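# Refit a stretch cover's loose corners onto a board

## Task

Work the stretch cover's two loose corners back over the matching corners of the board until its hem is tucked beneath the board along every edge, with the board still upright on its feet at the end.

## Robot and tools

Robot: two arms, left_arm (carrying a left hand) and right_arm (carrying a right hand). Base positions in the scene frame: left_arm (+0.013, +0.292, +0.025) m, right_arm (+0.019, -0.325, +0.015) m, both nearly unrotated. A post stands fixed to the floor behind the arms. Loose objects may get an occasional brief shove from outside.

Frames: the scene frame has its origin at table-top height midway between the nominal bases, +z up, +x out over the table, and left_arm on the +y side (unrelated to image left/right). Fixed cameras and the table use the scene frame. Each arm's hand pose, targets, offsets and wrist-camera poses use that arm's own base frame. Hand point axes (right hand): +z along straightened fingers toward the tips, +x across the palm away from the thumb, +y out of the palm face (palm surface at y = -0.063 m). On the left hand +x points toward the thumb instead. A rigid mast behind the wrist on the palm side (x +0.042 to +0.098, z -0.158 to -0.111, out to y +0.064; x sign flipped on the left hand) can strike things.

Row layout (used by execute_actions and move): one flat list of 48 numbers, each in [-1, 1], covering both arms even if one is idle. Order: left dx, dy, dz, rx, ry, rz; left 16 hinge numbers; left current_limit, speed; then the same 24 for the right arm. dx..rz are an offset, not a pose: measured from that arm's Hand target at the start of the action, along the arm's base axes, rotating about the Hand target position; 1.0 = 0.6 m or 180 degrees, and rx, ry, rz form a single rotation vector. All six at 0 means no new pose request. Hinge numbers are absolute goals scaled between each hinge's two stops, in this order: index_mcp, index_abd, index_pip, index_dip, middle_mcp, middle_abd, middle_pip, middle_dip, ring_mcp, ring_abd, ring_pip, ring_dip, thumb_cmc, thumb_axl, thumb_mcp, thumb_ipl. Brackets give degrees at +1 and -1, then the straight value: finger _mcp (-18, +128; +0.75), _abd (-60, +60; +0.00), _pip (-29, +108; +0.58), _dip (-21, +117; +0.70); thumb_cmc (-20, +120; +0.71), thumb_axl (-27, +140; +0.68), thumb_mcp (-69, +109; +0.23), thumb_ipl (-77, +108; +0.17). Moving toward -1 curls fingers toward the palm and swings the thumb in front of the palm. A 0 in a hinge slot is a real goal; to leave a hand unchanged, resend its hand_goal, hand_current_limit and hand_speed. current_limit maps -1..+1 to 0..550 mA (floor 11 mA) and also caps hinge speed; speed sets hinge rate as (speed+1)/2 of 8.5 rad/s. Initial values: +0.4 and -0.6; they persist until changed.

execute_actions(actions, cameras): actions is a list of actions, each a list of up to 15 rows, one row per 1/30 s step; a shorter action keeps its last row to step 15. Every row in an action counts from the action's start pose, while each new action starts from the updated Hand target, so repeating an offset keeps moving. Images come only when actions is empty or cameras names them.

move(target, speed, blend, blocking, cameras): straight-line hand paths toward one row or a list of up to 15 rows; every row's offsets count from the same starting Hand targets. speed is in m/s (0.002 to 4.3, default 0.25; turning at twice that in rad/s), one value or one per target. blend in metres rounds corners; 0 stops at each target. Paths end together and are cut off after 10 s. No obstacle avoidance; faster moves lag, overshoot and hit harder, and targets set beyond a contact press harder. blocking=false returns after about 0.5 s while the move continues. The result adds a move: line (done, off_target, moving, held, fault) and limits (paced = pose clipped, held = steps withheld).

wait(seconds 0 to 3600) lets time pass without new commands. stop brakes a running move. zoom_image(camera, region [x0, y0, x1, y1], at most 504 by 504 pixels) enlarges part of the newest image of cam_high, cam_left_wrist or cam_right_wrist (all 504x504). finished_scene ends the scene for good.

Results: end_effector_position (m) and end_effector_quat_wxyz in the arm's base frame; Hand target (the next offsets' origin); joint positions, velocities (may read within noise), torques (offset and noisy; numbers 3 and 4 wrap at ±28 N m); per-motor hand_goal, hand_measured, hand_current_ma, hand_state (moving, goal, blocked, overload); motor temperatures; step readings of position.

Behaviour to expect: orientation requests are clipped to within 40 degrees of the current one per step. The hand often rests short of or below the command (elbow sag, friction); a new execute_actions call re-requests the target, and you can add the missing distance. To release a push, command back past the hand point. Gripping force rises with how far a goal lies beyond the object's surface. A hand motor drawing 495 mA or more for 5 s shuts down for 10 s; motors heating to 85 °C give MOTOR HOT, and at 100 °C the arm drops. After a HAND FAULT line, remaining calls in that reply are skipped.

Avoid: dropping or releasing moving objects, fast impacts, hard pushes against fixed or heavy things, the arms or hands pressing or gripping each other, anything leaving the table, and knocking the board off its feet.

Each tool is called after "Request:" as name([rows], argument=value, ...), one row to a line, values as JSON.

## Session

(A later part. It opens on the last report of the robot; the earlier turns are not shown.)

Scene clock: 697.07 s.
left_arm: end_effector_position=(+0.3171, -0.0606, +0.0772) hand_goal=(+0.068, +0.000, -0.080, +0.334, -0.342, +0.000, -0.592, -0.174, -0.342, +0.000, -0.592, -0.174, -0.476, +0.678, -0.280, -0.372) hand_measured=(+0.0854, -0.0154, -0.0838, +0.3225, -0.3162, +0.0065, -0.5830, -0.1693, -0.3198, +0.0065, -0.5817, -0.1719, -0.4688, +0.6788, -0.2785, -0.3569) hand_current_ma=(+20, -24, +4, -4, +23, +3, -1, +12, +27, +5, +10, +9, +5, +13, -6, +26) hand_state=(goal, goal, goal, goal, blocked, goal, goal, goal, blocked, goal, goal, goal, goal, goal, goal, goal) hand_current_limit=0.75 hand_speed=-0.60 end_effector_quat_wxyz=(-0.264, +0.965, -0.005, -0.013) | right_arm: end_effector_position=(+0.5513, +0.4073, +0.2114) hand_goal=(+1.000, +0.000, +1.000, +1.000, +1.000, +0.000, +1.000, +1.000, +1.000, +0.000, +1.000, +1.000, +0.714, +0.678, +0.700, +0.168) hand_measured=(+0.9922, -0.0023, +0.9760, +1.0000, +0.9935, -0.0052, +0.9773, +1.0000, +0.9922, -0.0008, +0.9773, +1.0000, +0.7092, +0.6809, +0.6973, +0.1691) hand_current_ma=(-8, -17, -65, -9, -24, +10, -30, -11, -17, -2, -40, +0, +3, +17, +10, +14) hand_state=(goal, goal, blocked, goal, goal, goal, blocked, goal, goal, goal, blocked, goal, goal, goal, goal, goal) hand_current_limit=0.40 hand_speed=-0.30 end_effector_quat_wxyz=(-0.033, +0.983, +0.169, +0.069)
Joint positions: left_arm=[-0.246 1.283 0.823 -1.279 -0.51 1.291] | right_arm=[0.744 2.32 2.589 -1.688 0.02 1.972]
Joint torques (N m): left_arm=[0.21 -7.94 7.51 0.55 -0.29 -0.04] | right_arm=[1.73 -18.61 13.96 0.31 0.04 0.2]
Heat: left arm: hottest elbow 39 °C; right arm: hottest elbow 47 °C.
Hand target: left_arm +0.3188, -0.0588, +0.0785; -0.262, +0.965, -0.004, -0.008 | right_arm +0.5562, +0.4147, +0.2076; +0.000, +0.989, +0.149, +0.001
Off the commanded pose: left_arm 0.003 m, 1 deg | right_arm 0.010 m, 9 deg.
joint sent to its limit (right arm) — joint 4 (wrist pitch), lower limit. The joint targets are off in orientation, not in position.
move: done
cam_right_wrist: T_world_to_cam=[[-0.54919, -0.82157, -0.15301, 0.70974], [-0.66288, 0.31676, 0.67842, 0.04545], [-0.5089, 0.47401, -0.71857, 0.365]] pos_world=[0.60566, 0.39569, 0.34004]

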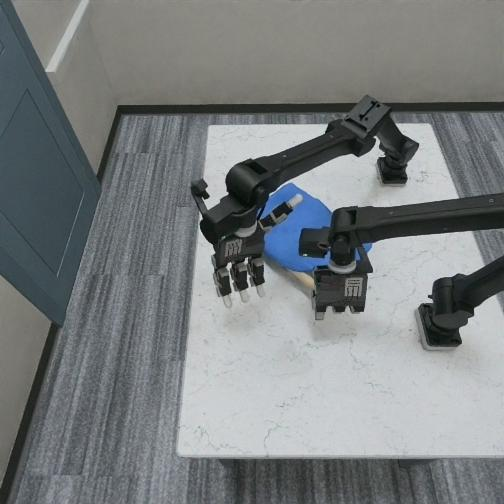

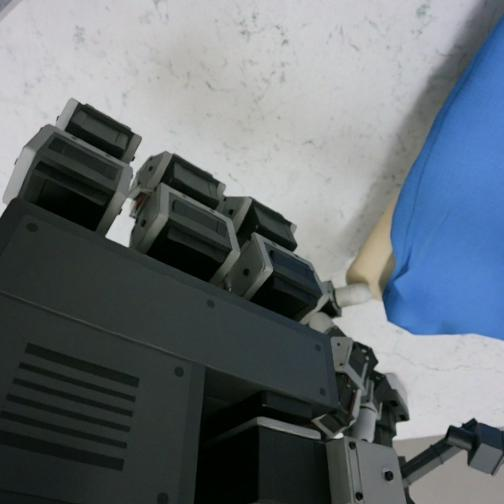

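Request:
move([
  [0,0.05,0.05,0,0,0, 0.0685,0,-0.0803,0.3333,-0.3425,0,-0.5912,-0.1739,-0.3425,0,-0.5912,-0.1739,-0.477,0.678,-0.281,-0.373,0.75,-0.6, 0,0,0,0,0,0, 1,0,1,1,1,0,1,1,1,0,1,1,0.714,0.678,0.7,0.168,0.4,-0.3],
  [0,0.05,0.05,0,0,0, 0.0685,0,0.2117,0.3333,-0.3425,0,-0.5912,-0.1739,-0.3425,0,-0.5912,-0.1739,-0.477,0.678,-0.1169,-0.1805,0.6,-0.4, 0,0,0,0,0,0, 1,0,1,1,1,0,1,1,1,0,1,1,0.714,0.678,0.7,0.168,0.4,-0.3],
  [-0.0063,-0.0153,0.03,0,0,0, 0.0685,0,0.2117,0.3333,-0.3425,0,-0.5912,-0.1739,-0.3425,0,-0.5912,-0.1739,-0.477,0.678,-0.1169,-0.1805,0.6,-0.4, 0,0,0,0,0,0, 1,0,1,1,1,0,1,1,1,0,1,1,0.714,0.678,0.7,0.168,0.4,-0.3],
], speed=0.1, cameras=["cam_high","cam_right_wrist"])

Request:
zoom_image(camera="cam_right_wrist", region=[320, 180, 504, 364])

Scene clock: 732.73 s.
left_arm: end_effector_position=(+0.3076, -0.0571, +0.0928) hand_goal=(+0.068, +0.000, +0.212, +0.334, -0.342, +0.000, -0.592, -0.174, -0.342, +0.000, -0.592, -0.174, -0.476, +0.678, -0.116, -0.180) hand_measured=(+0.1059, -0.0447, +0.1843, +0.3008, -0.3162, +0.0065, -0.5830, -0.1693, -0.3198, +0.0065, -0.5804, -0.1719, -0.4713, +0.6777, -0.1271, -0.1882) hand_current_ma=(+45, -46, -27, -29, +34, +2, -2, +17, +28, +4, +10, +10, -1, +13, -24, -10) hand_state=(blocked, blocked, blocked, blocked, blocked, goal, goal, goal, blocked, goal, goal, goal, goal, goal, goal, goal) hand_current_limit=0.60 hand_speed=-0.40 end_effector_quat_wxyz=(-0.269, +0.963, +0.002, -0.010) | right_arm: end_effector_position=(+0.5513, +0.4073, +0.2114) hand_goal=(+1.000, +0.000, +1.000, +1.000, +1.000, +0.000, +1.000, +1.000, +1.000, +0.000, +1.000, +1.000, +0.714, +0.678, +0.700, +0.168) hand_measured=(+0.9935, -0.0023, +0.9760, +1.0000, +0.9935, -0.0052, +0.9773, +1.0000, +0.9922, -0.0008, +0.9760, +0.9990, +0.7092, +0.6820, +0.6973, +0.1691) hand_current_ma=(-22, -10, -57, +15, -19, +9, -41, -9, -14, -1, -57, +0, +2, -12, -5, +0) hand_state=(goal, goal, blocked, goal, goal, goal, blocked, goal, goal, goal, blocked, goal, goal, goal, goal, goal) hand_current_limit=0.40 hand_speed=-0.30 end_effector_quat_wxyz=(-0.033, +0.983, +0.169, +0.069)
Joint positions: left_arm=[-0.251 1.232 0.824 -1.334 -0.519 1.271] | right_arm=[0.744 2.32 2.589 -1.688 0.02 1.972]
Joint torques (N m): left_arm=[-2.02 -4.89 10.43 -0.14 0.34 -0.2] | right_arm=[1.73 -18.61 13.96 0.31 0.04 0.2]
Heat: left arm: hottest elbow 37 °C; right arm: hottest elbow 47 °C.
Hand target: left_arm +0.3150, -0.0679, +0.0965; -0.262, +0.965, -0.004, -0.008 | right_arm +0.5562, +0.4147, +0.2076; +0.000, +0.989, +0.149, +0.001
Off the commanded pose: left_arm 0.014 m, 1 deg | right_arm 0.010 m, 9 deg.
joint sent to its limit (right arm) — joint 4 (wrist pitch), lower limit. The joint targets are off in orientation, not in position.
move: off_target (left_arm); target 2's new numbers were sent with left_arm's hand 0.015 m and 1 deg from that target
cam_right_wrist: T_world_to_cam=[[-0.54919, -0.82157, -0.15301, 0.70974], [-0.66288, 0.31676, 0.67842, 0.04545], [-0.5089, 0.47401, -0.71857, 0.365]] pos_world=[0.60566, 0.39569, 0.34004]

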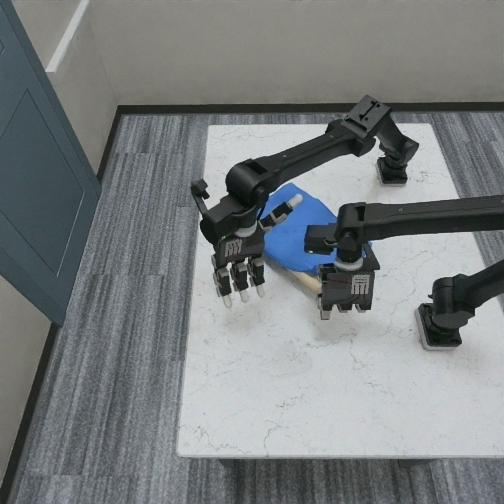

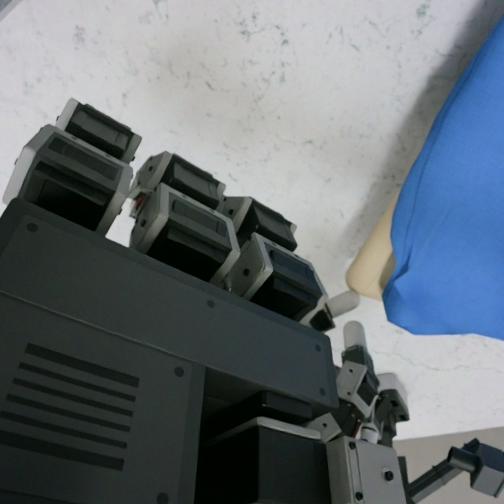

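Scaled by 2.739 from the camera's image (finer frame: 720x720).

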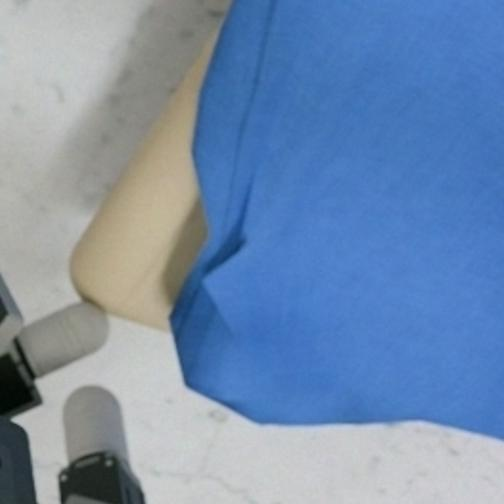

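Request:
move([
  [0,0.02,0.02,0,0,0, 0.0685,0,0.2117,0.3333,-0.3425,0,-0.5912,-0.1739,-0.3425,0,-0.5912,-0.1739,-0.477,0.678,-0.1169,-0.1805,0.6,-0.4, 0,0,0,0,0,0, 1,0,1,1,1,0,1,1,1,0,1,1,0.714,0.678,0.7,0.168,0.4,-0.3],
  [0,-0.05,0.014,0,0,0, 0.0685,0,0.2117,0.3333,-0.3425,0,-0.5912,-0.1739,-0.3425,0,-0.5912,-0.1739,-0.477,0.678,-0.1169,-0.1805,0.6,-0.4, 0,0,0,0,0,0, 1,0,1,1,1,0,1,1,1,0,1,1,0.714,0.678,0.7,0.168,0.4,-0.3],
], speed=0.08, cameras=["cam_high","cam_right_wrist"])

Request:
zoom_image(camera="cam_right_wrist", region=[320, 180, 504, 364])

Scene clock: 741.80 s.
left_arm: end_effector_position=(+0.3049, -0.0915, +0.0969) hand_goal=(+0.068, +0.000, +0.212, +0.334, -0.342, +0.000, -0.592, -0.174, -0.342, +0.000, -0.592, -0.174, -0.476, +0.678, -0.116, -0.180) hand_measured=(+0.0745, -0.0169, +0.1997, +0.3148, -0.3150, +0.0065, -0.5817, -0.1693, -0.3186, +0.0051, -0.5804, -0.1719, -0.4650, +0.6798, -0.1281, -0.1892) hand_current_ma=(+6, -22, -5, -10, +28, +4, -1, +13, +21, +4, +10, +9, +7, +12, -28, -10) hand_state=(goal, goal, goal, goal, blocked, goal, goal, goal, blocked, goal, goal, goal, goal, goal, goal, goal) hand_current_limit=0.60 hand_speed=-0.40 end_effector_quat_wxyz=(-0.265, +0.964, -0.007, -0.014) | right_arm: end_effector_position=(+0.5513, +0.4073, +0.2114) hand_goal=(+1.000, +0.000, +1.000, +1.000, +1.000, +0.000, +1.000, +1.000, +1.000, +0.000, +1.000, +1.000, +0.714, +0.678, +0.700, +0.168) hand_measured=(+0.9935, -0.0023, +0.9773, +0.9990, +0.9935, -0.0052, +0.9773, +1.0000, +0.9910, -0.0008, +0.9760, +1.0000, +0.7104, +0.6809, +0.6973, +0.1691) hand_current_ma=(-14, +7, -48, -3, -1, -8, -37, +3, -9, +12, -41, +10, -24, +0, +13, +13) hand_state=(goal, goal, blocked, goal, goal, goal, blocked, goal, goal, goal, blocked, goal, goal, goal, goal, goal) hand_current_limit=0.40 hand_speed=-0.30 end_effector_quat_wxyz=(-0.033, +0.983, +0.169, +0.069)
Joint positions: left_arm=[-0.355 1.265 0.862 -1.395 -0.491 1.174] | right_arm=[0.744 2.32 2.589 -1.688 0.02 1.972]
Joint torques (N m): left_arm=[-1.03 -6.07 11 -0.38 -0.06 -0.29] | right_arm=[1.67 -18.61 13.96 0.31 0.04 0.2]
Heat: left arm: hottest elbow 37 °C; right arm: hottest elbow 48 °C.
Hand target: left_arm +0.3150, -0.0980, +0.1049; -0.262, +0.965, -0.004, -0.008 | right_arm +0.5562, +0.4147, +0.2076; +0.000, +0.989, +0.149, +0.001
Off the commanded pose: left_arm 0.014 m, 1 deg | right_arm 0.010 m, 9 deg.
joint sent to its limit (right arm) — joint 4 (wrist pitch), lower limit. The joint targets are off in orientation, not in position.
move: off_target (left_arm)
cam_right_wrist: T_world_to_cam=[[-0.54919, -0.82157, -0.15301, 0.70974], [-0.66288, 0.31676, 0.67842, 0.04545], [-0.5089, 0.47401, -0.71857, 0.365]] pos_world=[0.60566, 0.39569, 0.34004]

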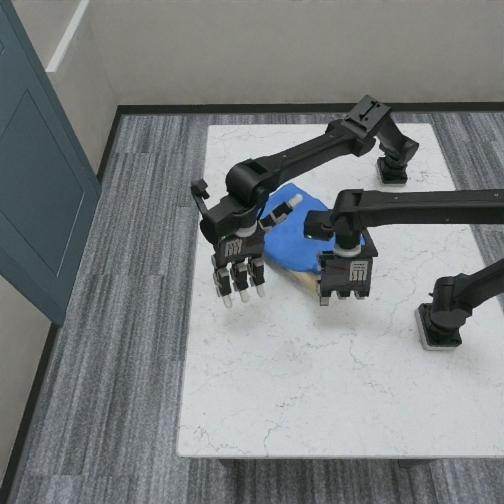

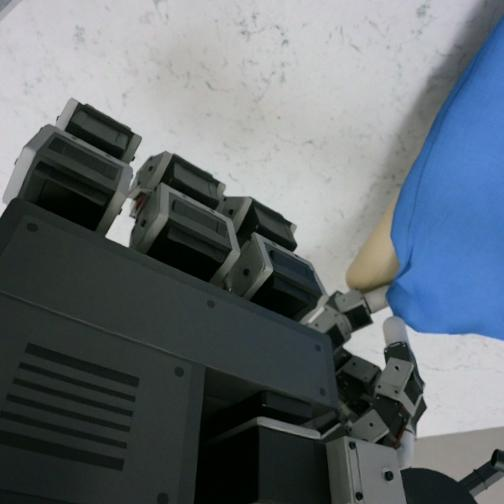

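Scaled by 2.739 from the camera's image (finer frame: 720x720).

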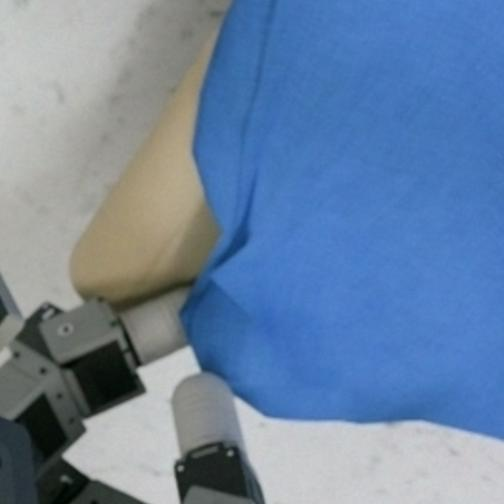

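Request:
move([
  [0.012,-0.022,-0.003,0,0,0, 0.0685,0,0.2117,0.3333,-0.3425,0,-0.5912,-0.1739,-0.3425,0,-0.5912,-0.1739,-0.477,0.678,-0.1169,-0.1805,0.6,-0.4, 0,0,0,0,0,0, 1,0,1,1,1,0,1,1,1,0,1,1,0.714,0.678,0.7,0.168,0.4,-0.3],
], speed=0.08, cameras=["cam_right_wrist"])

Request:
zoom_image(camera="cam_right_wrist", region=[320, 180, 504, 364])

Scene clock: 747.63 s.
left_arm: end_effector_position=(+0.3121, -0.1024, +0.0966) hand_goal=(+0.068, +0.000, +0.212, +0.334, -0.342, +0.000, -0.592, -0.174, -0.342, +0.000, -0.592, -0.174, -0.476, +0.678, -0.116, -0.180) hand_measured=(+0.0745, -0.0462, +0.1972, +0.3148, -0.3162, +0.0065, -0.5830, -0.1693, -0.3186, +0.0051, -0.5804, -0.1719, -0.4663, +0.6788, -0.1271, -0.1892) hand_current_ma=(+7, -43, -12, -10, +23, +0, +2, +10, +25, +9, +14, +12, +9, +15, -24, -8) hand_state=(goal, blocked, goal, goal, blocked, goal, goal, goal, blocked, goal, goal, goal, goal, goal, goal, goal) hand_current_limit=0.60 hand_speed=-0.40 end_effector_quat_wxyz=(-0.267, +0.964, -0.007, -0.014) | right_arm: end_effector_position=(+0.5513, +0.4073, +0.2114) hand_goal=(+1.000, +0.000, +1.000, +1.000, +1.000, +0.000, +1.000, +1.000, +1.000, +0.000, +1.000, +1.000, +0.714, +0.678, +0.700, +0.168) hand_measured=(+0.9935, -0.0023, +0.9747, +1.0000, +0.9935, -0.0052, +0.9760, +1.0000, +0.9910, -0.0008, +0.9773, +0.9990, +0.7092, +0.6809, +0.6983, +0.1691) hand_current_ma=(-24, +13, -35, -1, -19, +7, -40, -6, -19, -3, -45, +3, -10, -1, -1, +5) hand_state=(goal, goal, blocked, goal, goal, goal, blocked, goal, goal, goal, blocked, goal, goal, goal, goal, goal) hand_current_limit=0.40 hand_speed=-0.30 end_effector_quat_wxyz=(-0.033, +0.983, +0.169, +0.069)
Joint positions: left_arm=[-0.381 1.3 0.89 -1.405 -0.487 1.143] | right_arm=[0.744 2.32 2.589 -1.688 0.02 1.972]
Joint torques (N m): left_arm=[-1.38 -6.3 10.84 -0.29 0.05 -0.3] | right_arm=[1.67 -18.61 13.96 0.31 0.04 0.2]
Heat: left arm: hottest elbow 37 °C; right arm: hottest elbow 48 °C.
Hand target: left_arm +0.3223, -0.1112, +0.1032; -0.262, +0.965, -0.004, -0.007 | right_arm +0.5562, +0.4147, +0.2076; +0.000, +0.989, +0.149, +0.001
Off the commanded pose: left_arm 0.015 m, 1 deg | right_arm 0.010 m, 9 deg.
joint sent to its limit (right arm) — joint 4 (wrist pitch), lower limit. The joint targets are off in orientation, not in position.
move: off_target (left_arm)
cam_right_wrist: T_world_to_cam=[[-0.54919, -0.82157, -0.15301, 0.70974], [-0.66288, 0.31676, 0.67842, 0.04545], [-0.5089, 0.47401, -0.71857, 0.365]] pos_world=[0.60566, 0.39569, 0.34004]

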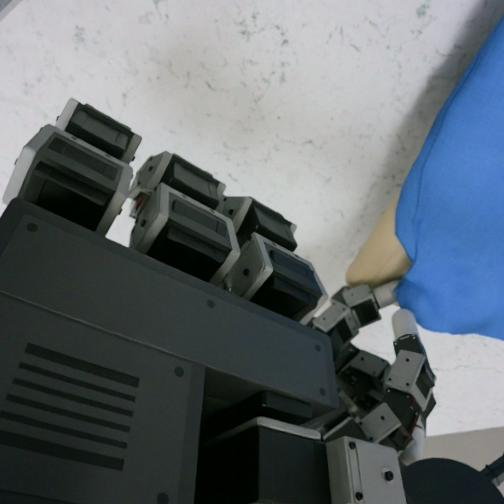

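Scaled by 2.739 from the camera's image (finer frame: 720x720).

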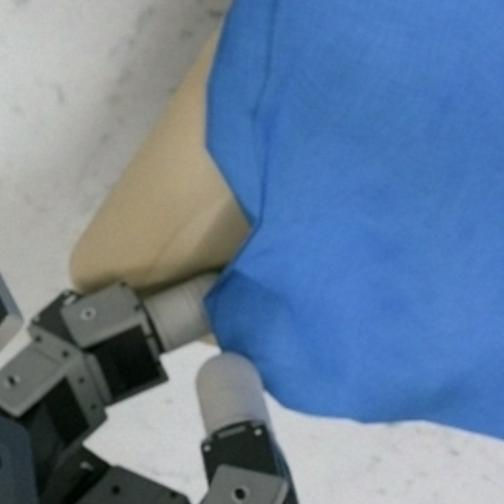

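Request:
move([
  [0.0,0.0,-0.004,0,0,0, 0.0274,0,-0.2263,0.261,-0.3425,0,-0.5912,-0.1739,-0.3425,0,-0.5912,-0.1739,-0.477,0.678,-0.1169,-0.1805,0.75,-0.6, 0,0,0,0,0,0, 1,0,1,1,1,0,1,1,1,0,1,1,0.714,0.678,0.7,0.168,0.4,-0.3],
], speed=0.08, cameras=["cam_right_wrist"])

Request:
zoom_image(camera="cam_right_wrist", region=[320, 180, 504, 364])

Scene clock: 750.47 s.
left_arm: end_effector_position=(+0.3116, -0.1031, +0.0943) hand_goal=(+0.028, +0.000, -0.226, +0.262, -0.342, +0.000, -0.592, -0.174, -0.342, +0.000, -0.592, -0.174, -0.476, +0.678, -0.116, -0.180) hand_measured=(+0.1264, -0.0447, -0.0133, +0.2983, -0.3162, +0.0065, -0.5830, -0.1693, -0.3198, +0.0051, -0.5817, -0.1719, -0.4713, +0.6756, -0.1073, -0.1825) hand_current_ma=(+117, -45, +242, +50, +30, +1, +1, +15, +23, +7, +9, +10, -3, +6, +8, +1) hand_state=(blocked, blocked, blocked, blocked, blocked, goal, goal, goal, blocked, goal, goal, goal, goal, goal, goal, goal) hand_current_limit=0.75 hand_speed=-0.60 end_effector_quat_wxyz=(-0.267, +0.964, -0.008, -0.018) | right_arm: end_effector_position=(+0.5513, +0.4073, +0.2114) hand_goal=(+1.000, +0.000, +1.000, +1.000, +1.000, +0.000, +1.000, +1.000, +1.000, +0.000, +1.000, +1.000, +0.714, +0.678, +0.700, +0.168) hand_measured=(+0.9935, -0.0023, +0.9760, +1.0000, +0.9935, -0.0052, +0.9773, +1.0000, +0.9910, -0.0008, +0.9773, +0.9990, +0.7104, +0.6809, +0.6973, +0.1691) hand_current_ma=(-18, +4, -83, -19, -16, +0, -39, +4, -16, +2, -46, -1, -20, +2, -3, -6) hand_state=(goal, goal, blocked, goal, goal, goal, blocked, goal, goal, goal, blocked, goal, goal, goal, goal, goal) hand_current_limit=0.40 hand_speed=-0.30 end_effector_quat_wxyz=(-0.033, +0.983, +0.169, +0.069)
Joint positions: left_arm=[-0.382 1.307 0.89 -1.405 -0.485 1.142] | right_arm=[0.744 2.32 2.589 -1.688 0.02 1.972]
Joint torques (N m): left_arm=[-1.26 -6.83 10.43 -0.01 -0.04 -0.31] | right_arm=[1.73 -18.61 13.96 0.31 0.04 0.2]
Heat: left arm: hottest elbow 37 °C; right arm: hottest elbow 48 °C.
Hand target: left_arm +0.3223, -0.1113, +0.1008; -0.262, +0.965, -0.004, -0.007 | right_arm +0.5562, +0.4147, +0.2076; +0.000, +0.989, +0.149, +0.001
Off the commanded pose: left_arm 0.015 m, 1 deg | right_arm 0.010 m, 9 deg.
joint sent to its limit (right arm) — joint 4 (wrist pitch), lower limit. The joint targets are off in orientation, not in position.
move: off_target (left_arm)
cam_right_wrist: T_world_to_cam=[[-0.54919, -0.82157, -0.15301, 0.70974], [-0.66288, 0.31676, 0.67842, 0.04545], [-0.5089, 0.47401, -0.71857, 0.365]] pos_world=[0.60566, 0.39569, 0.34004]

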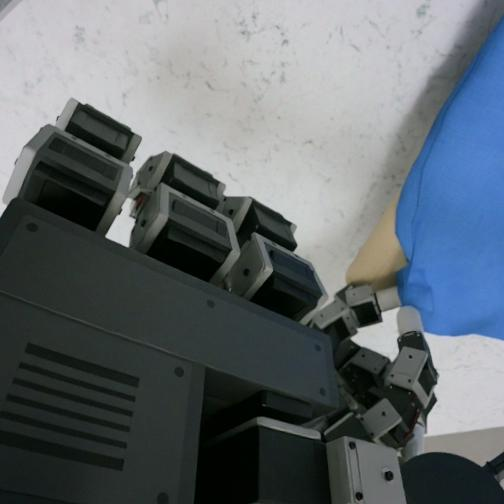

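Scaled by 2.739 from the camera's image (finer frame: 720x720).

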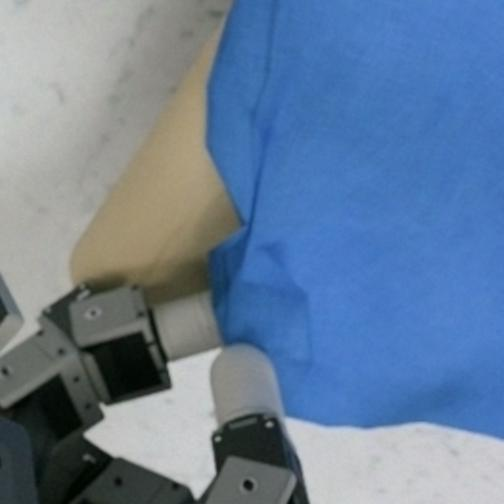

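Request:
move([
  [0.0,0.01,-0.022,0,0,0, 0.0274,0,-0.2263,0.261,-0.3425,0,-0.5912,-0.1739,-0.3425,0,-0.5912,-0.1739,-0.477,0.678,-0.1169,-0.1805,0.8,-0.6, 0,0,0,0,0,0, 1,0,1,1,1,0,1,1,1,0,1,1,0.714,0.678,0.7,0.168,0.4,-0.3],
], speed=0.05, cameras=["cam_right_wrist"])

Request:
zoom_image(camera="cam_right_wrist", region=[320, 180, 504, 364])

Scene clock: 758.23 s.
left_arm: end_effector_position=(+0.3169, -0.1051, +0.0933) hand_goal=(+0.028, +0.000, -0.226, +0.262, -0.342, +0.000, -0.592, -0.174, -0.342, +0.000, -0.592, -0.174, -0.476, +0.678, -0.116, -0.180) hand_measured=(+0.1348, -0.0784, -0.0133, +0.2983, -0.3162, +0.0051, -0.5830, -0.1693, -0.3198, +0.0065, -0.5817, -0.1719, -0.4713, +0.6756, -0.1073, -0.1825) hand_current_ma=(+129, -72, +244, +47, +23, +1, +1, +14, +29, +9, +7, +17, +1, +4, +0, +2) hand_state=(blocked, blocked, blocked, blocked, blocked, goal, goal, goal, blocked, goal, goal, goal, goal, goal, goal, goal) hand_current_limit=0.80 hand_speed=-0.60 end_effector_quat_wxyz=(-0.264, +0.964, -0.007, -0.009) | right_arm: end_effector_position=(+0.5513, +0.4073, +0.2114) hand_goal=(+1.000, +0.000, +1.000, +1.000, +1.000, +0.000, +1.000, +1.000, +1.000, +0.000, +1.000, +1.000, +0.714, +0.678, +0.700, +0.168) hand_measured=(+0.9935, -0.0023, +0.9760, +1.0000, +0.9935, -0.0052, +0.9773, +1.0000, +0.9922, -0.0008, +0.9773, +0.9990, +0.7092, +0.6820, +0.6973, +0.1691) hand_current_ma=(-21, -7, -45, -5, -8, +13, -38, -2, -24, +4, -46, -7, +5, +12, +6, -11) hand_state=(goal, goal, blocked, goal, goal, goal, blocked, goal, goal, goal, blocked, goal, goal, goal, goal, goal) hand_current_limit=0.40 hand_speed=-0.30 end_effector_quat_wxyz=(-0.033, +0.983, +0.169, +0.069)
Joint positions: left_arm=[-0.382 1.31 0.89 -1.382 -0.487 1.147] | right_arm=[0.744 2.32 2.589 -1.688 0.02 1.972]
Joint torques (N m): left_arm=[0.21 -6.48 7.76 0.91 -0.17 -0.18] | right_arm=[1.67 -18.61 13.96 0.31 0.04 0.2]
Heat: left arm: hottest elbow 38 °C; right arm: hottest elbow 48 °C.
Hand target: left_arm +0.3223, -0.1052, +0.0876; -0.262, +0.965, -0.004, -0.007 | right_arm +0.5562, +0.4147, +0.2076; +0.000, +0.989, +0.149, +0.001
Off the commanded pose: left_arm 0.008 m, 0 deg | right_arm 0.010 m, 9 deg.
joint sent to its limit (right arm) — joint 4 (wrist pitch), lower limit. The joint targets are off in orientation, not in position.
move: done
cam_right_wrist: T_world_to_cam=[[-0.54919, -0.82157, -0.15301, 0.70974], [-0.66288, 0.31676, 0.67842, 0.04545], [-0.5089, 0.47401, -0.71857, 0.365]] pos_world=[0.60566, 0.39569, 0.34004]

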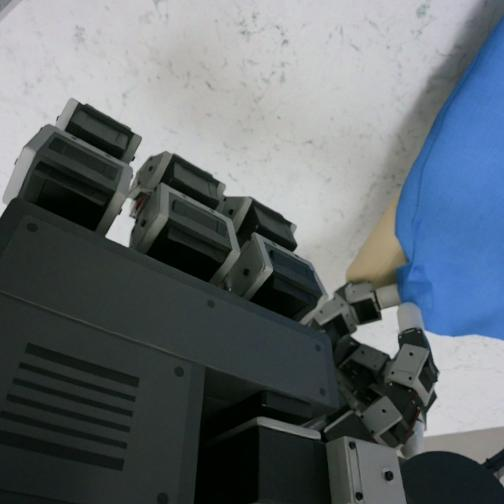

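Scaled by 2.739 from the camera's image (finer frame: 720x720).

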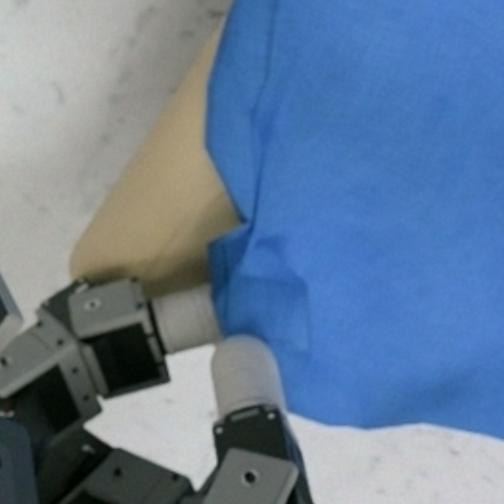

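Request:
move([
  [0.0,0.03,0.015,0,0,0, 0.0274,0,-0.2263,0.261,-0.3425,0,-0.5912,-0.1739,-0.3425,0,-0.5912,-0.1739,-0.477,0.678,-0.1169,-0.1805,0.8,-0.6, 0,0,0,0,0,0, 1,0,1,1,1,0,1,1,1,0,1,1,0.714,0.678,0.7,0.168,0.4,-0.3],
], speed=0.04, cameras=["cam_right_wrist"])

Request:
zoom_image(camera="cam_right_wrist", region=[320, 180, 504, 364])

Scene clock: 765.17 s.
left_arm: end_effector_position=(+0.3171, -0.0896, +0.0936) hand_goal=(+0.028, +0.000, -0.226, +0.262, -0.342, +0.000, -0.592, -0.174, -0.342, +0.000, -0.592, -0.174, -0.476, +0.678, -0.116, -0.180) hand_measured=(+0.1348, -0.0770, -0.0338, +0.2983, -0.3162, +0.0065, -0.5830, -0.1693, -0.3186, +0.0051, -0.5804, -0.1719, -0.4713, +0.6767, -0.1053, -0.1825) hand_current_ma=(+130, -65, +218, +52, +24, +1, +2, +15, +26, +5, +9, +10, -1, +7, +7, -2) hand_state=(blocked, blocked, blocked, blocked, blocked, goal, goal, goal, blocked, goal, goal, goal, goal, goal, goal, goal) hand_current_limit=0.80 hand_speed=-0.60 end_effector_quat_wxyz=(-0.265, +0.964, -0.010, -0.018) | right_arm: end_effector_position=(+0.5513, +0.4073, +0.2114) hand_goal=(+1.000, +0.000, +1.000, +1.000, +1.000, +0.000, +1.000, +1.000, +1.000, +0.000, +1.000, +1.000, +0.714, +0.678, +0.700, +0.168) hand_measured=(+0.9935, -0.0023, +0.9760, +1.0000, +0.9922, -0.0052, +0.9773, +1.0000, +0.9910, -0.0008, +0.9773, +1.0000, +0.7092, +0.6809, +0.6983, +0.1691) hand_current_ma=(-23, +6, -70, +0, -8, +12, -46, -18, -10, +17, -34, -11, -23, -20, +3, +0) hand_state=(goal, goal, blocked, goal, goal, goal, blocked, goal, goal, goal, blocked, goal, goal, goal, goal, goal) hand_current_limit=0.40 hand_speed=-0.30 end_effector_quat_wxyz=(-0.033, +0.983, +0.169, +0.069)
Joint positions: left_arm=[-0.333 1.302 0.886 -1.377 -0.493 1.203] | right_arm=[0.744 2.32 2.589 -1.688 0.02 1.972]
Joint torques (N m): left_arm=[0.5 -8.47 7.87 0.58 -0.36 -0.15] | right_arm=[1.73 -18.61 13.96 0.31 0.04 0.2]
Heat: left arm: hottest elbow 37 °C; right arm: hottest elbow 48 °C.
Hand target: left_arm +0.3221, -0.0872, +0.0964; -0.262, +0.965, -0.004, -0.008 | right_arm +0.5562, +0.4147, +0.2076; +0.000, +0.989, +0.149, +0.001
Off the commanded pose: left_arm 0.006 m, 1 deg | right_arm 0.010 m, 9 deg.
joint sent to its limit (right arm) — joint 4 (wrist pitch), lower limit. The joint targets are off in orientation, not in position.
move: done
cam_right_wrist: T_world_to_cam=[[-0.54919, -0.82157, -0.15301, 0.70974], [-0.66288, 0.31676, 0.67842, 0.04545], [-0.5089, 0.47401, -0.71857, 0.365]] pos_world=[0.60566, 0.39569, 0.34004]

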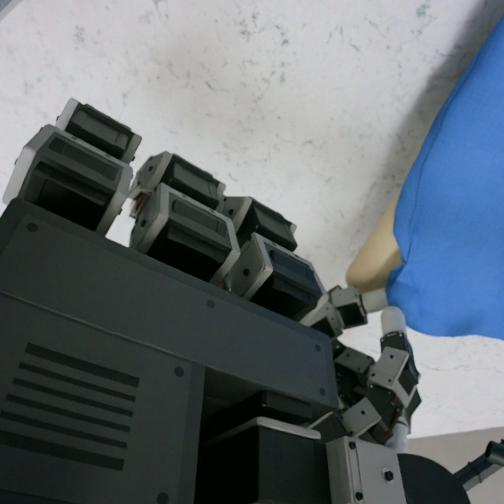

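Scaled by 2.739 from the camera's image (finer frame: 720x720).

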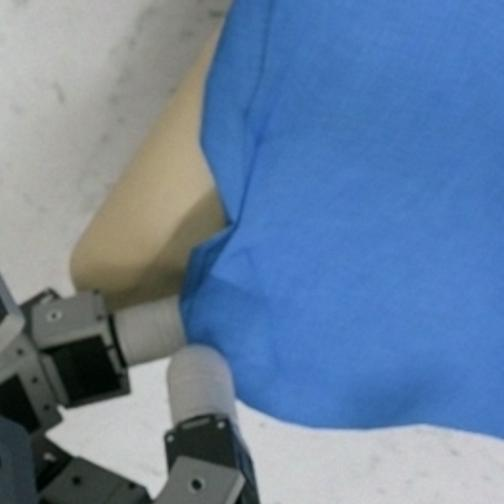

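Request:
move([
  [0.0,0.0,0.0,0,0,0, -0.05,0,-0.45,0.2,-0.3425,0,-0.5912,-0.1739,-0.3425,0,-0.5912,-0.1739,-0.477,0.678,-0.1169,-0.1805,0.75,-0.6, 0,0,0,0,0,0, 1,0,1,1,1,0,1,1,1,0,1,1,0.714,0.678,0.7,0.168,0.4,-0.3],
  [0.0,0.04,0.01,0,0,0, -0.05,0,-0.45,0.2,-0.3425,0,-0.5912,-0.1739,-0.3425,0,-0.5912,-0.1739,-0.477,0.678,-0.1169,-0.1805,0.75,-0.6, 0,0,0,0,0,0, 1,0,1,1,1,0,1,1,1,0,1,1,0.714,0.678,0.7,0.168,0.4,-0.3],
], speed=0.05, cameras=["cam_high","cam_right_wrist"])

Request:
zoom_image(camera="cam_right_wrist", region=[320, 180, 504, 364])

Scene clock: 772.60 s.
left_arm: end_effector_position=(+0.3156, -0.0675, +0.0982) hand_goal=(-0.050, +0.000, -0.450, +0.200, -0.342, +0.000, -0.592, -0.174, -0.342, +0.000, -0.592, -0.174, -0.476, +0.678, -0.116, -0.180) hand_measured=(+0.1360, -0.0623, -0.1749, +0.2983, -0.3162, +0.0051, -0.5830, -0.1693, -0.3186, +0.0051, -0.5817, -0.1719, -0.4700, +0.6788, -0.0915, -0.1758) hand_current_ma=(+223, -53, +323, +122, +27, +6, +2, +14, +23, +2, +8, +8, +1, +12, +27, +10) hand_state=(blocked, blocked, blocked, blocked, blocked, goal, goal, goal, blocked, goal, goal, goal, goal, goal, blocked, goal) hand_current_limit=0.75 hand_speed=-0.60 end_effector_quat_wxyz=(-0.263, +0.964, -0.015, -0.020) | right_arm: end_effector_position=(+0.5513, +0.4073, +0.2114) hand_goal=(+1.000, +0.000, +1.000, +1.000, +1.000, +0.000, +1.000, +1.000, +1.000, +0.000, +1.000, +1.000, +0.714, +0.678, +0.700, +0.168) hand_measured=(+0.9935, -0.0023, +0.9760, +1.0000, +0.9935, -0.0052, +0.9773, +1.0000, +0.9910, -0.0023, +0.9760, +1.0000, +0.7092, +0.6809, +0.6983, +0.1691) hand_current_ma=(-25, +7, -53, -1, -13, -6, -36, +7, -11, -14, -50, -4, -16, -5, +9, +10) hand_state=(goal, goal, blocked, goal, goal, goal, blocked, goal, goal, goal, blocked, goal, goal, goal, goal, goal) hand_current_limit=0.40 hand_speed=-0.30 end_effector_quat_wxyz=(-0.033, +0.983, +0.169, +0.069)
Joint positions: left_arm=[-0.264 1.27 0.872 -1.36 -0.503 1.291] | right_arm=[0.744 2.32 2.589 -1.688 0.02 1.972]
Joint torques (N m): left_arm=[0.91 -8.29 8.18 0.66 -0.48 -0.13] | right_arm=[1.67 -18.61 13.96 0.31 0.04 0.2]
Heat: left arm: hottest elbow 37 °C; right arm: hottest elbow 48 °C.
Hand target: left_arm +0.3222, -0.0632, +0.1025; -0.262, +0.965, -0.004, -0.007 | right_arm +0.5562, +0.4147, +0.2076; +0.000, +0.989, +0.149, +0.001
Off the commanded pose: left_arm 0.009 m, 2 deg | right_arm 0.010 m, 9 deg.
joint sent to its limit (right arm) — joint 4 (wrist pitch), lower limit. The joint targets are off in orientation, not in position.
move: done
cam_right_wrist: T_world_to_cam=[[-0.54919, -0.82157, -0.15301, 0.70974], [-0.66288, 0.31676, 0.67842, 0.04545], [-0.5089, 0.47401, -0.71857, 0.365]] pos_world=[0.60566, 0.39569, 0.34004]

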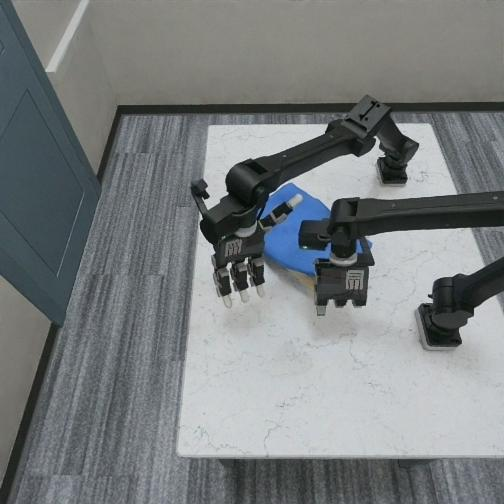

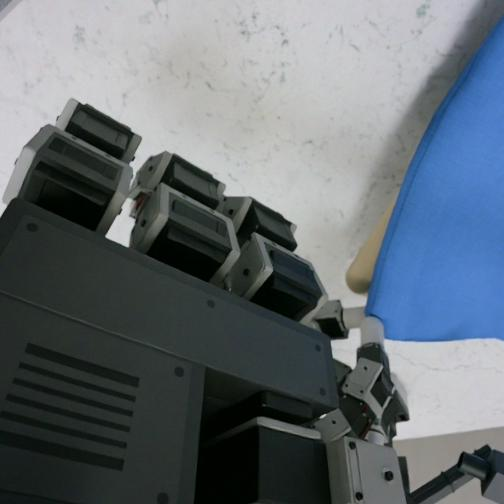

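Scaled by 2.739 from the camera's image (finer frame: 720x720).

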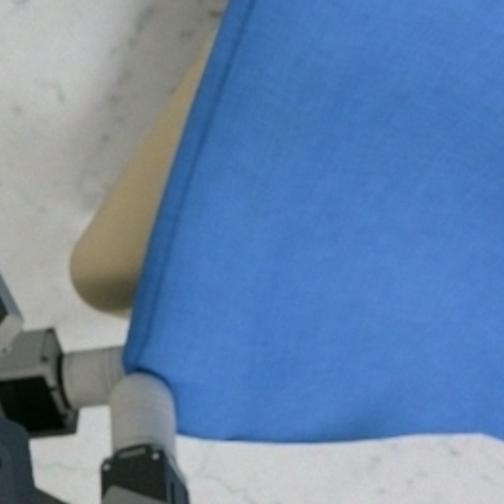

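Request:
move([
  [-0.008,0.055,0.0,0,0,0, -0.05,0,-0.45,0.2,-0.3425,0,-0.5912,-0.1739,-0.3425,0,-0.5912,-0.1739,-0.477,0.678,-0.1169,-0.1805,0.75,-0.6, 0,0,0,0,0,0, 1,0,1,1,1,0,1,1,1,0,1,1,0.714,0.678,0.7,0.168,0.4,-0.3],
], speed=0.05, cameras=["cam_high","cam_right_wrist"])

Request:
zoom_image(camera="cam_right_wrist", region=[300, 180, 504, 384])

Request:
zoom_image(camera="cam_high", region=[230, 170, 390, 330])

Scene clock: 793.83 s.
left_arm: end_effector_position=(+0.3144, -0.0322, +0.1005) hand_goal=(-0.050, +0.000, -0.450, +0.200, -0.342, +0.000, -0.592, -0.174, -0.342, +0.000, -0.592, -0.174, -0.476, +0.678, -0.116, -0.180) hand_measured=(+0.1288, -0.0316, -0.1903, +0.2957, -0.3162, +0.0065, -0.5830, -0.1693, -0.3186, +0.0051, -0.5804, -0.1719, -0.4638, +0.6820, -0.0816, -0.1777) hand_current_ma=(+219, -32, +300, +120, +27, +1, -2, +11, +21, +8, +7, +10, +14, +13, +43, +8) hand_state=(blocked, blocked, blocked, blocked, blocked, goal, goal, goal, blocked, goal, goal, goal, goal, goal, blocked, goal) hand_current_limit=0.75 hand_speed=-0.60 end_effector_quat_wxyz=(-0.263, +0.965, -0.006, -0.015) | right_arm: end_effector_position=(+0.5513, +0.4073, +0.2114) hand_goal=(+1.000, +0.000, +1.000, +1.000, +1.000, +0.000, +1.000, +1.000, +1.000, +0.000, +1.000, +1.000, +0.714, +0.678, +0.700, +0.168) hand_measured=(+0.9922, -0.0023, +0.9760, +1.0000, +0.9935, -0.0052, +0.9773, +1.0000, +0.9910, -0.0008, +0.9773, +1.0000, +0.7092, +0.6809, +0.6973, +0.1691) hand_current_ma=(-24, -4, -58, +4, -9, +4, -34, -16, -28, +4, -38, -3, -3, +1, -1, +9) hand_state=(goal, goal, blocked, goal, goal, goal, blocked, goal, goal, goal, blocked, goal, goal, goal, goal, goal) hand_current_limit=0.40 hand_speed=-0.30 end_effector_quat_wxyz=(-0.033, +0.983, +0.169, +0.069)
Joint positions: left_arm=[-0.155 1.222 0.84 -1.31 -0.521 1.395] | right_arm=[0.744 2.32 2.589 -1.688 0.02 1.972]
Joint torques (N m): left_arm=[0.32 -7.36 8.09 0.68 -0.32 -0.01] | right_arm=[1.73 -18.61 13.97 0.31 0.04 0.2]
Heat: left arm: hottest elbow 37 °C; right arm: hottest elbow 48 °C.
Hand target: left_arm +0.3174, -0.0302, +0.1024; -0.262, +0.965, -0.004, -0.008 | right_arm +0.5562, +0.4147, +0.2076; +0.000, +0.989, +0.149, +0.001
Off the commanded pose: left_arm 0.004 m, 1 deg | right_arm 0.010 m, 9 deg.
joint sent to its limit (right arm) — joint 4 (wrist pitch), lower limit. The joint targets are off in orientation, not in position.
move: done
cam_right_wrist: T_world_to_cam=[[-0.54919, -0.82157, -0.15301, 0.70974], [-0.66288, 0.31676, 0.67842, 0.04545], [-0.5089, 0.47401, -0.71857, 0.365]] pos_world=[0.60566, 0.39569, 0.34004]

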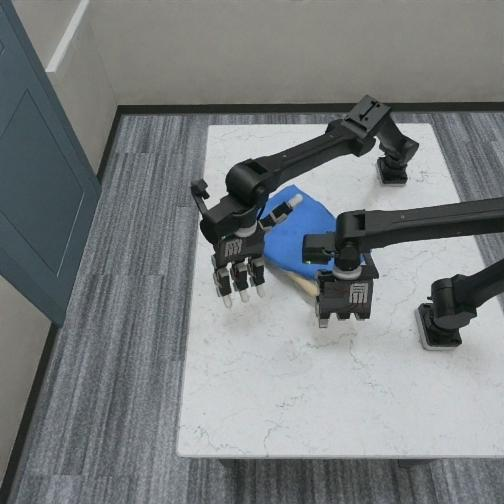

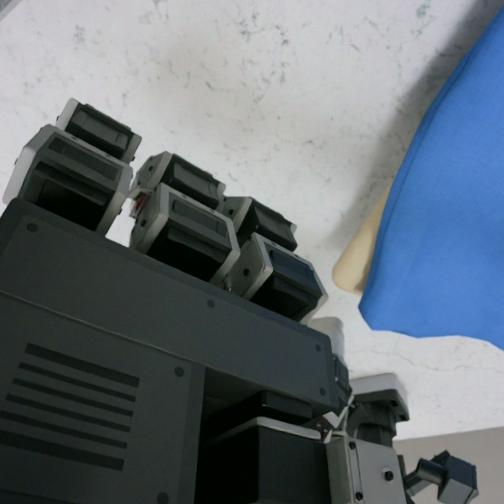

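Scaled by 2.471 from the camera's image (finer frame: 720x720).

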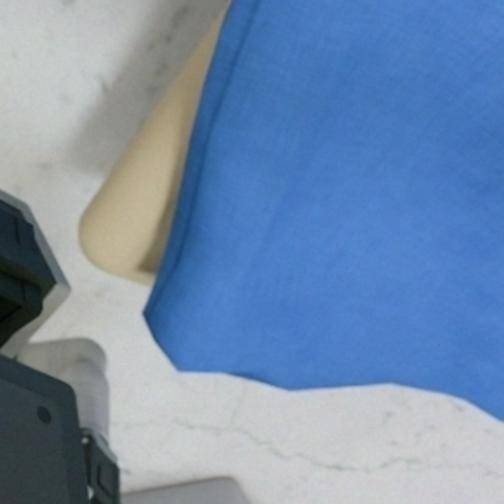

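Scaled by 3.150 from the camera's image (finer frame: 720x720).

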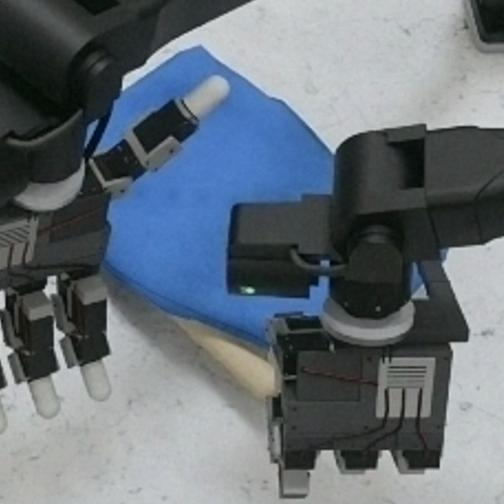

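Request:
move([
  [0.0,0.04,0.04,0,0,0, 0.0685,0,0.2117,0.3333,-0.3425,0,-0.5912,-0.1739,-0.3425,0,-0.5912,-0.1739,-0.477,0.678,-0.1169,-0.1805,0.6,-0.4, 0,0,0,0,0,0, 1,0,1,1,1,0,1,1,1,0,1,1,0.714,0.678,0.7,0.168,0.4,-0.3],
], speed=0.1, cameras=["cam_high","cam_right_wrist","cam_left_wrist"])

Request:
zoom_image(camera="cam_right_wrist", region=[300, 180, 504, 384])

Request:
zoom_image(camera="cam_high", region=[260, 230, 380, 350])

Scene clock: 818.10 s.
left_arm: end_effector_position=(+0.3082, -0.0075, +0.1127) hand_goal=(+0.068, +0.000, +0.212, +0.334, -0.342, +0.000, -0.592, -0.174, -0.342, +0.000, -0.592, -0.174, -0.476, +0.678, -0.116, -0.180) hand_measured=(+0.1022, -0.0154, +0.2177, +0.3390, -0.3162, +0.0065, -0.5830, -0.1693, -0.3198, +0.0051, -0.5804, -0.1719, -0.4638, +0.6820, -0.1133, -0.1777) hand_current_ma=(+41, -19, +15, +17, +26, +0, +2, +14, +23, +8, +7, +8, +8, +12, -4, +6) hand_state=(blocked, goal, goal, goal, blocked, goal, goal, goal, blocked, goal, goal, goal, goal, goal, goal, goal) hand_current_limit=0.60 hand_speed=-0.40 end_effector_quat_wxyz=(-0.263, +0.965, -0.006, -0.018) | right_arm: end_effector_position=(+0.5513, +0.4073, +0.2114) hand_goal=(+1.000, +0.000, +1.000, +1.000, +1.000, +0.000, +1.000, +1.000, +1.000, +0.000, +1.000, +1.000, +0.714, +0.678, +0.700, +0.168) hand_measured=(+0.9935, -0.0023, +0.9760, +1.0000, +0.9935, -0.0052, +0.9760, +1.0000, +0.9910, -0.0008, +0.9773, +1.0000, +0.7104, +0.6809, +0.6983, +0.1700) hand_current_ma=(-24, +9, -47, +2, -17, +17, -23, -11, -9, +13, -37, +21, -16, -5, -9, +10) hand_state=(goal, goal, blocked, goal, goal, goal, blocked, goal, goal, goal, blocked, goal, goal, goal, goal, goal) hand_current_limit=0.40 hand_speed=-0.30 end_effector_quat_wxyz=(-0.033, +0.983, +0.169, +0.069)
Joint positions: left_arm=[-0.075 1.177 0.84 -1.314 -0.528 1.487] | right_arm=[0.744 2.32 2.589 -1.688 0.02 1.972]
Joint torques (N m): left_arm=[0.15 -6.71 11.4 -0.2 -0.26 -0.07] | right_arm=[1.67 -18.61 13.96 0.31 0.04 0.2]
Motor temperatures (°C): left_arm=[31 29 37 27 28 30] | right_arm=[29 39 49 28 29 28]
Heat: left arm: hottest elbow 37 °C; right arm: hottest elbow 49 °C.
Hand target: left_arm +0.3174, -0.0062, +0.1265; -0.262, +0.965, -0.004, -0.007 | right_arm +0.5562, +0.4147, +0.2076; +0.000, +0.989, +0.149, +0.001
Off the commanded pose: left_arm 0.017 m, 1 deg | right_arm 0.010 m, 9 deg.
joint sent to its limit (right arm) — joint 4 (wrist pitch), lower limit. The joint targets are off in orientation, not in position.
move: off_target (left_arm)
cam_left_wrist: T_world_to_cam=[[-0.73433, 0.52519, 0.43004, 0.14479], [0.52486, 0.03758, 0.85036, -0.30548], [0.43044, 0.85015, -0.30325, 0.0316]] pos_world=[0.25305, -0.09143, 0.20709]
cam_right_wrist: T_world_to_cam=[[-0.54919, -0.82157, -0.15301, 0.70974], [-0.66288, 0.31676, 0.67842, 0.04545], [-0.5089, 0.47401, -0.71857, 0.365]] pos_world=[0.60566, 0.39569, 0.34004]

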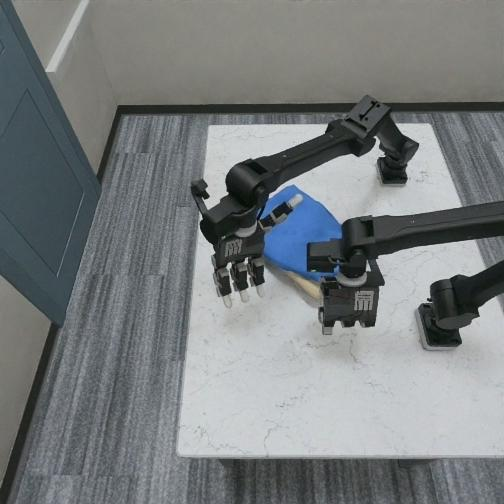

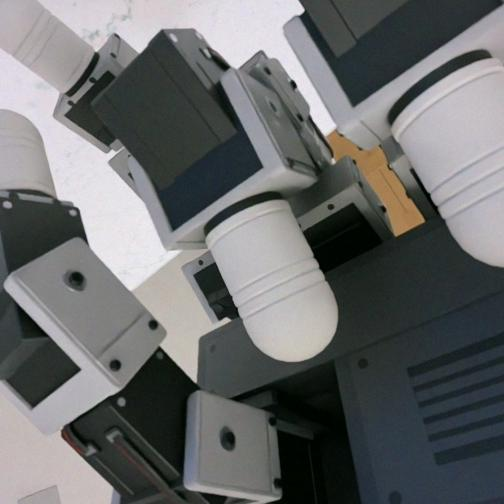

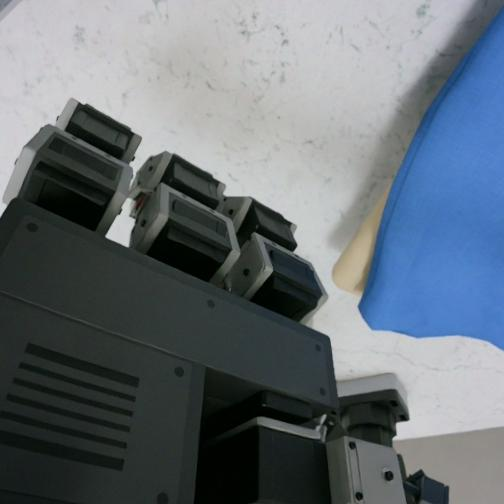

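Scaled by 2.471 from the camera's image (finer frame: 720x720).

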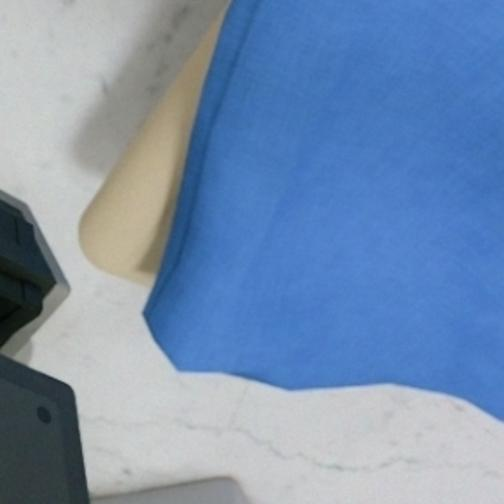

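Scaled by 4.200 from the camera's image (finer frame: 720x720).

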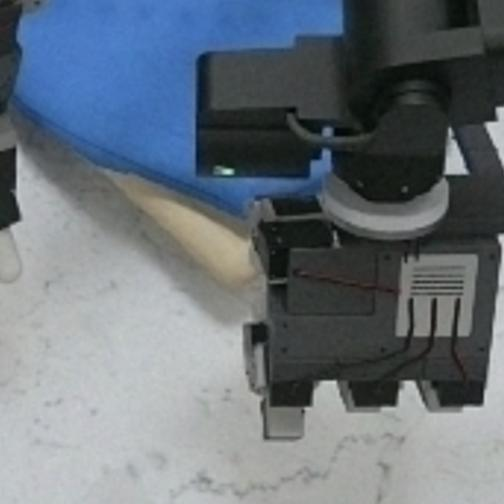

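Request:
move([
  [0.0,0.25,0.08,0,0,0, 0.0685,0,0.2117,0.3333,-0.3425,0,-0.5912,-0.1739,-0.3425,0,-0.5912,-0.1739,-0.477,0.678,-0.1169,-0.1805,0.6,-0.4, 0,0,0,0,0,0, 1,0,1,1,1,0,1,1,1,0,1,1,0.714,0.678,0.7,0.168,0.4,-0.3],
], speed=0.25, cameras=["cam_high"])

Request:
zoom_image(camera="cam_high", region=[230, 170, 390, 330])

Request:
zoom_image(camera="cam_high", region=[280, 230, 380, 330])

Scene clock: 825.07 s.
left_arm: end_effector_position=(+0.3036, +0.1379, +0.1634) hand_goal=(+0.068, +0.000, +0.212, +0.334, -0.342, +0.000, -0.592, -0.174, -0.342, +0.000, -0.592, -0.174, -0.476, +0.678, -0.116, -0.180) hand_measured=(+0.0938, -0.0154, +0.2177, +0.3378, -0.3162, +0.0065, -0.5817, -0.1693, -0.3186, +0.0051, -0.5804, -0.1719, -0.4638, +0.6820, -0.1152, -0.1730) hand_current_ma=(+28, -21, +13, +17, +28, +6, +1, +13, +27, +5, +10, +12, +8, +15, -6, +10) hand_state=(blocked, goal, goal, goal, blocked, goal, goal, goal, blocked, goal, goal, goal, goal, goal, goal, goal) hand_current_limit=0.60 hand_speed=-0.40 end_effector_quat_wxyz=(-0.257, +0.966, -0.004, -0.024) | right_arm: end_effector_position=(+0.5513, +0.4073, +0.2114) hand_goal=(+1.000, +0.000, +1.000, +1.000, +1.000, +0.000, +1.000, +1.000, +1.000, +0.000, +1.000, +1.000, +0.714, +0.678, +0.700, +0.168) hand_measured=(+0.9935, -0.0023, +0.9760, +1.0000, +0.9935, -0.0052, +0.9773, +0.9990, +0.9922, -0.0008, +0.9773, +1.0000, +0.7092, +0.6809, +0.6983, +0.1691) hand_current_ma=(-25, -4, -43, -8, -20, +1, -40, -5, -17, -8, -41, -4, -10, -5, +4, +15) hand_state=(goal, goal, blocked, goal, goal, goal, blocked, goal, goal, goal, blocked, goal, goal, goal, goal, goal) hand_current_limit=0.40 hand_speed=-0.30 end_effector_quat_wxyz=(-0.033, +0.983, +0.169, +0.069)
Joint positions: left_arm=[0.409 1.147 0.953 -1.196 -0.492 2.035] | right_arm=[0.744 2.32 2.589 -1.688 0.02 1.972]
Joint torques (N m): left_arm=[-0.26 -5.89 12.25 1.13 -0.07 -0.09] | right_arm=[1.73 -18.55 13.96 0.31 0.04 0.2]
Heat: left arm: hottest elbow 37 °C; right arm: hottest elbow 49 °C.
Hand target: left_arm +0.3174, +0.1438, +0.1745; -0.262, +0.965, -0.004, -0.008 | right_arm +0.5562, +0.4147, +0.2076; +0.000, +0.989, +0.149, +0.001
Off the commanded pose: left_arm 0.019 m, 2 deg | right_arm 0.010 m, 9 deg.
joint sent to its limit (right arm) — joint 4 (wrist pitch), lower limit. The joint targets are off in orientation, not in position.
move: off_target (left_arm)

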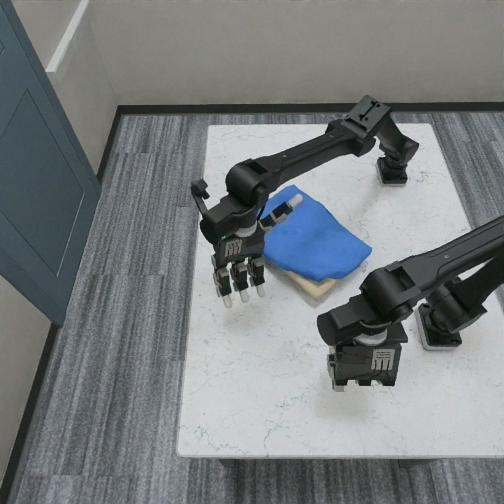

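Scaled by 3.150 from the camera's image (finer frame: 720x720).

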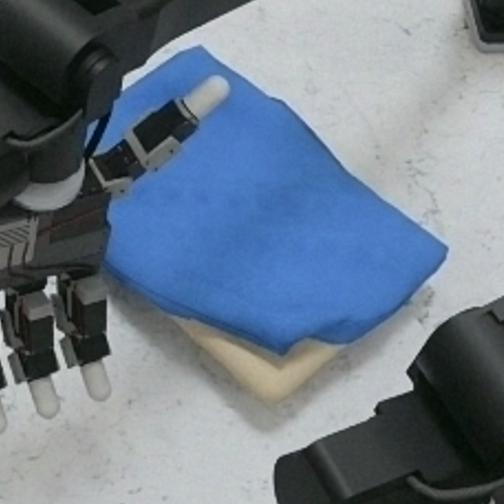

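Scaled by 5.040 from the camera's image (finer frame: 720x720).

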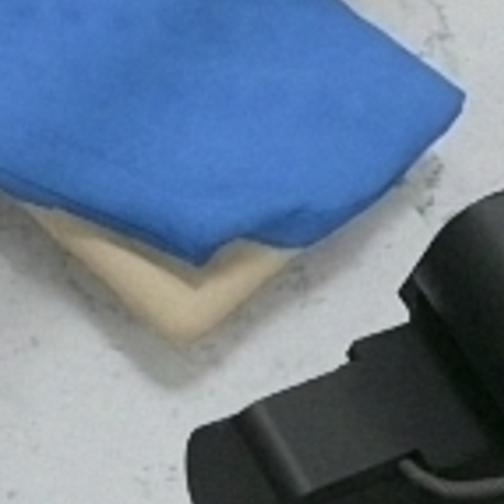

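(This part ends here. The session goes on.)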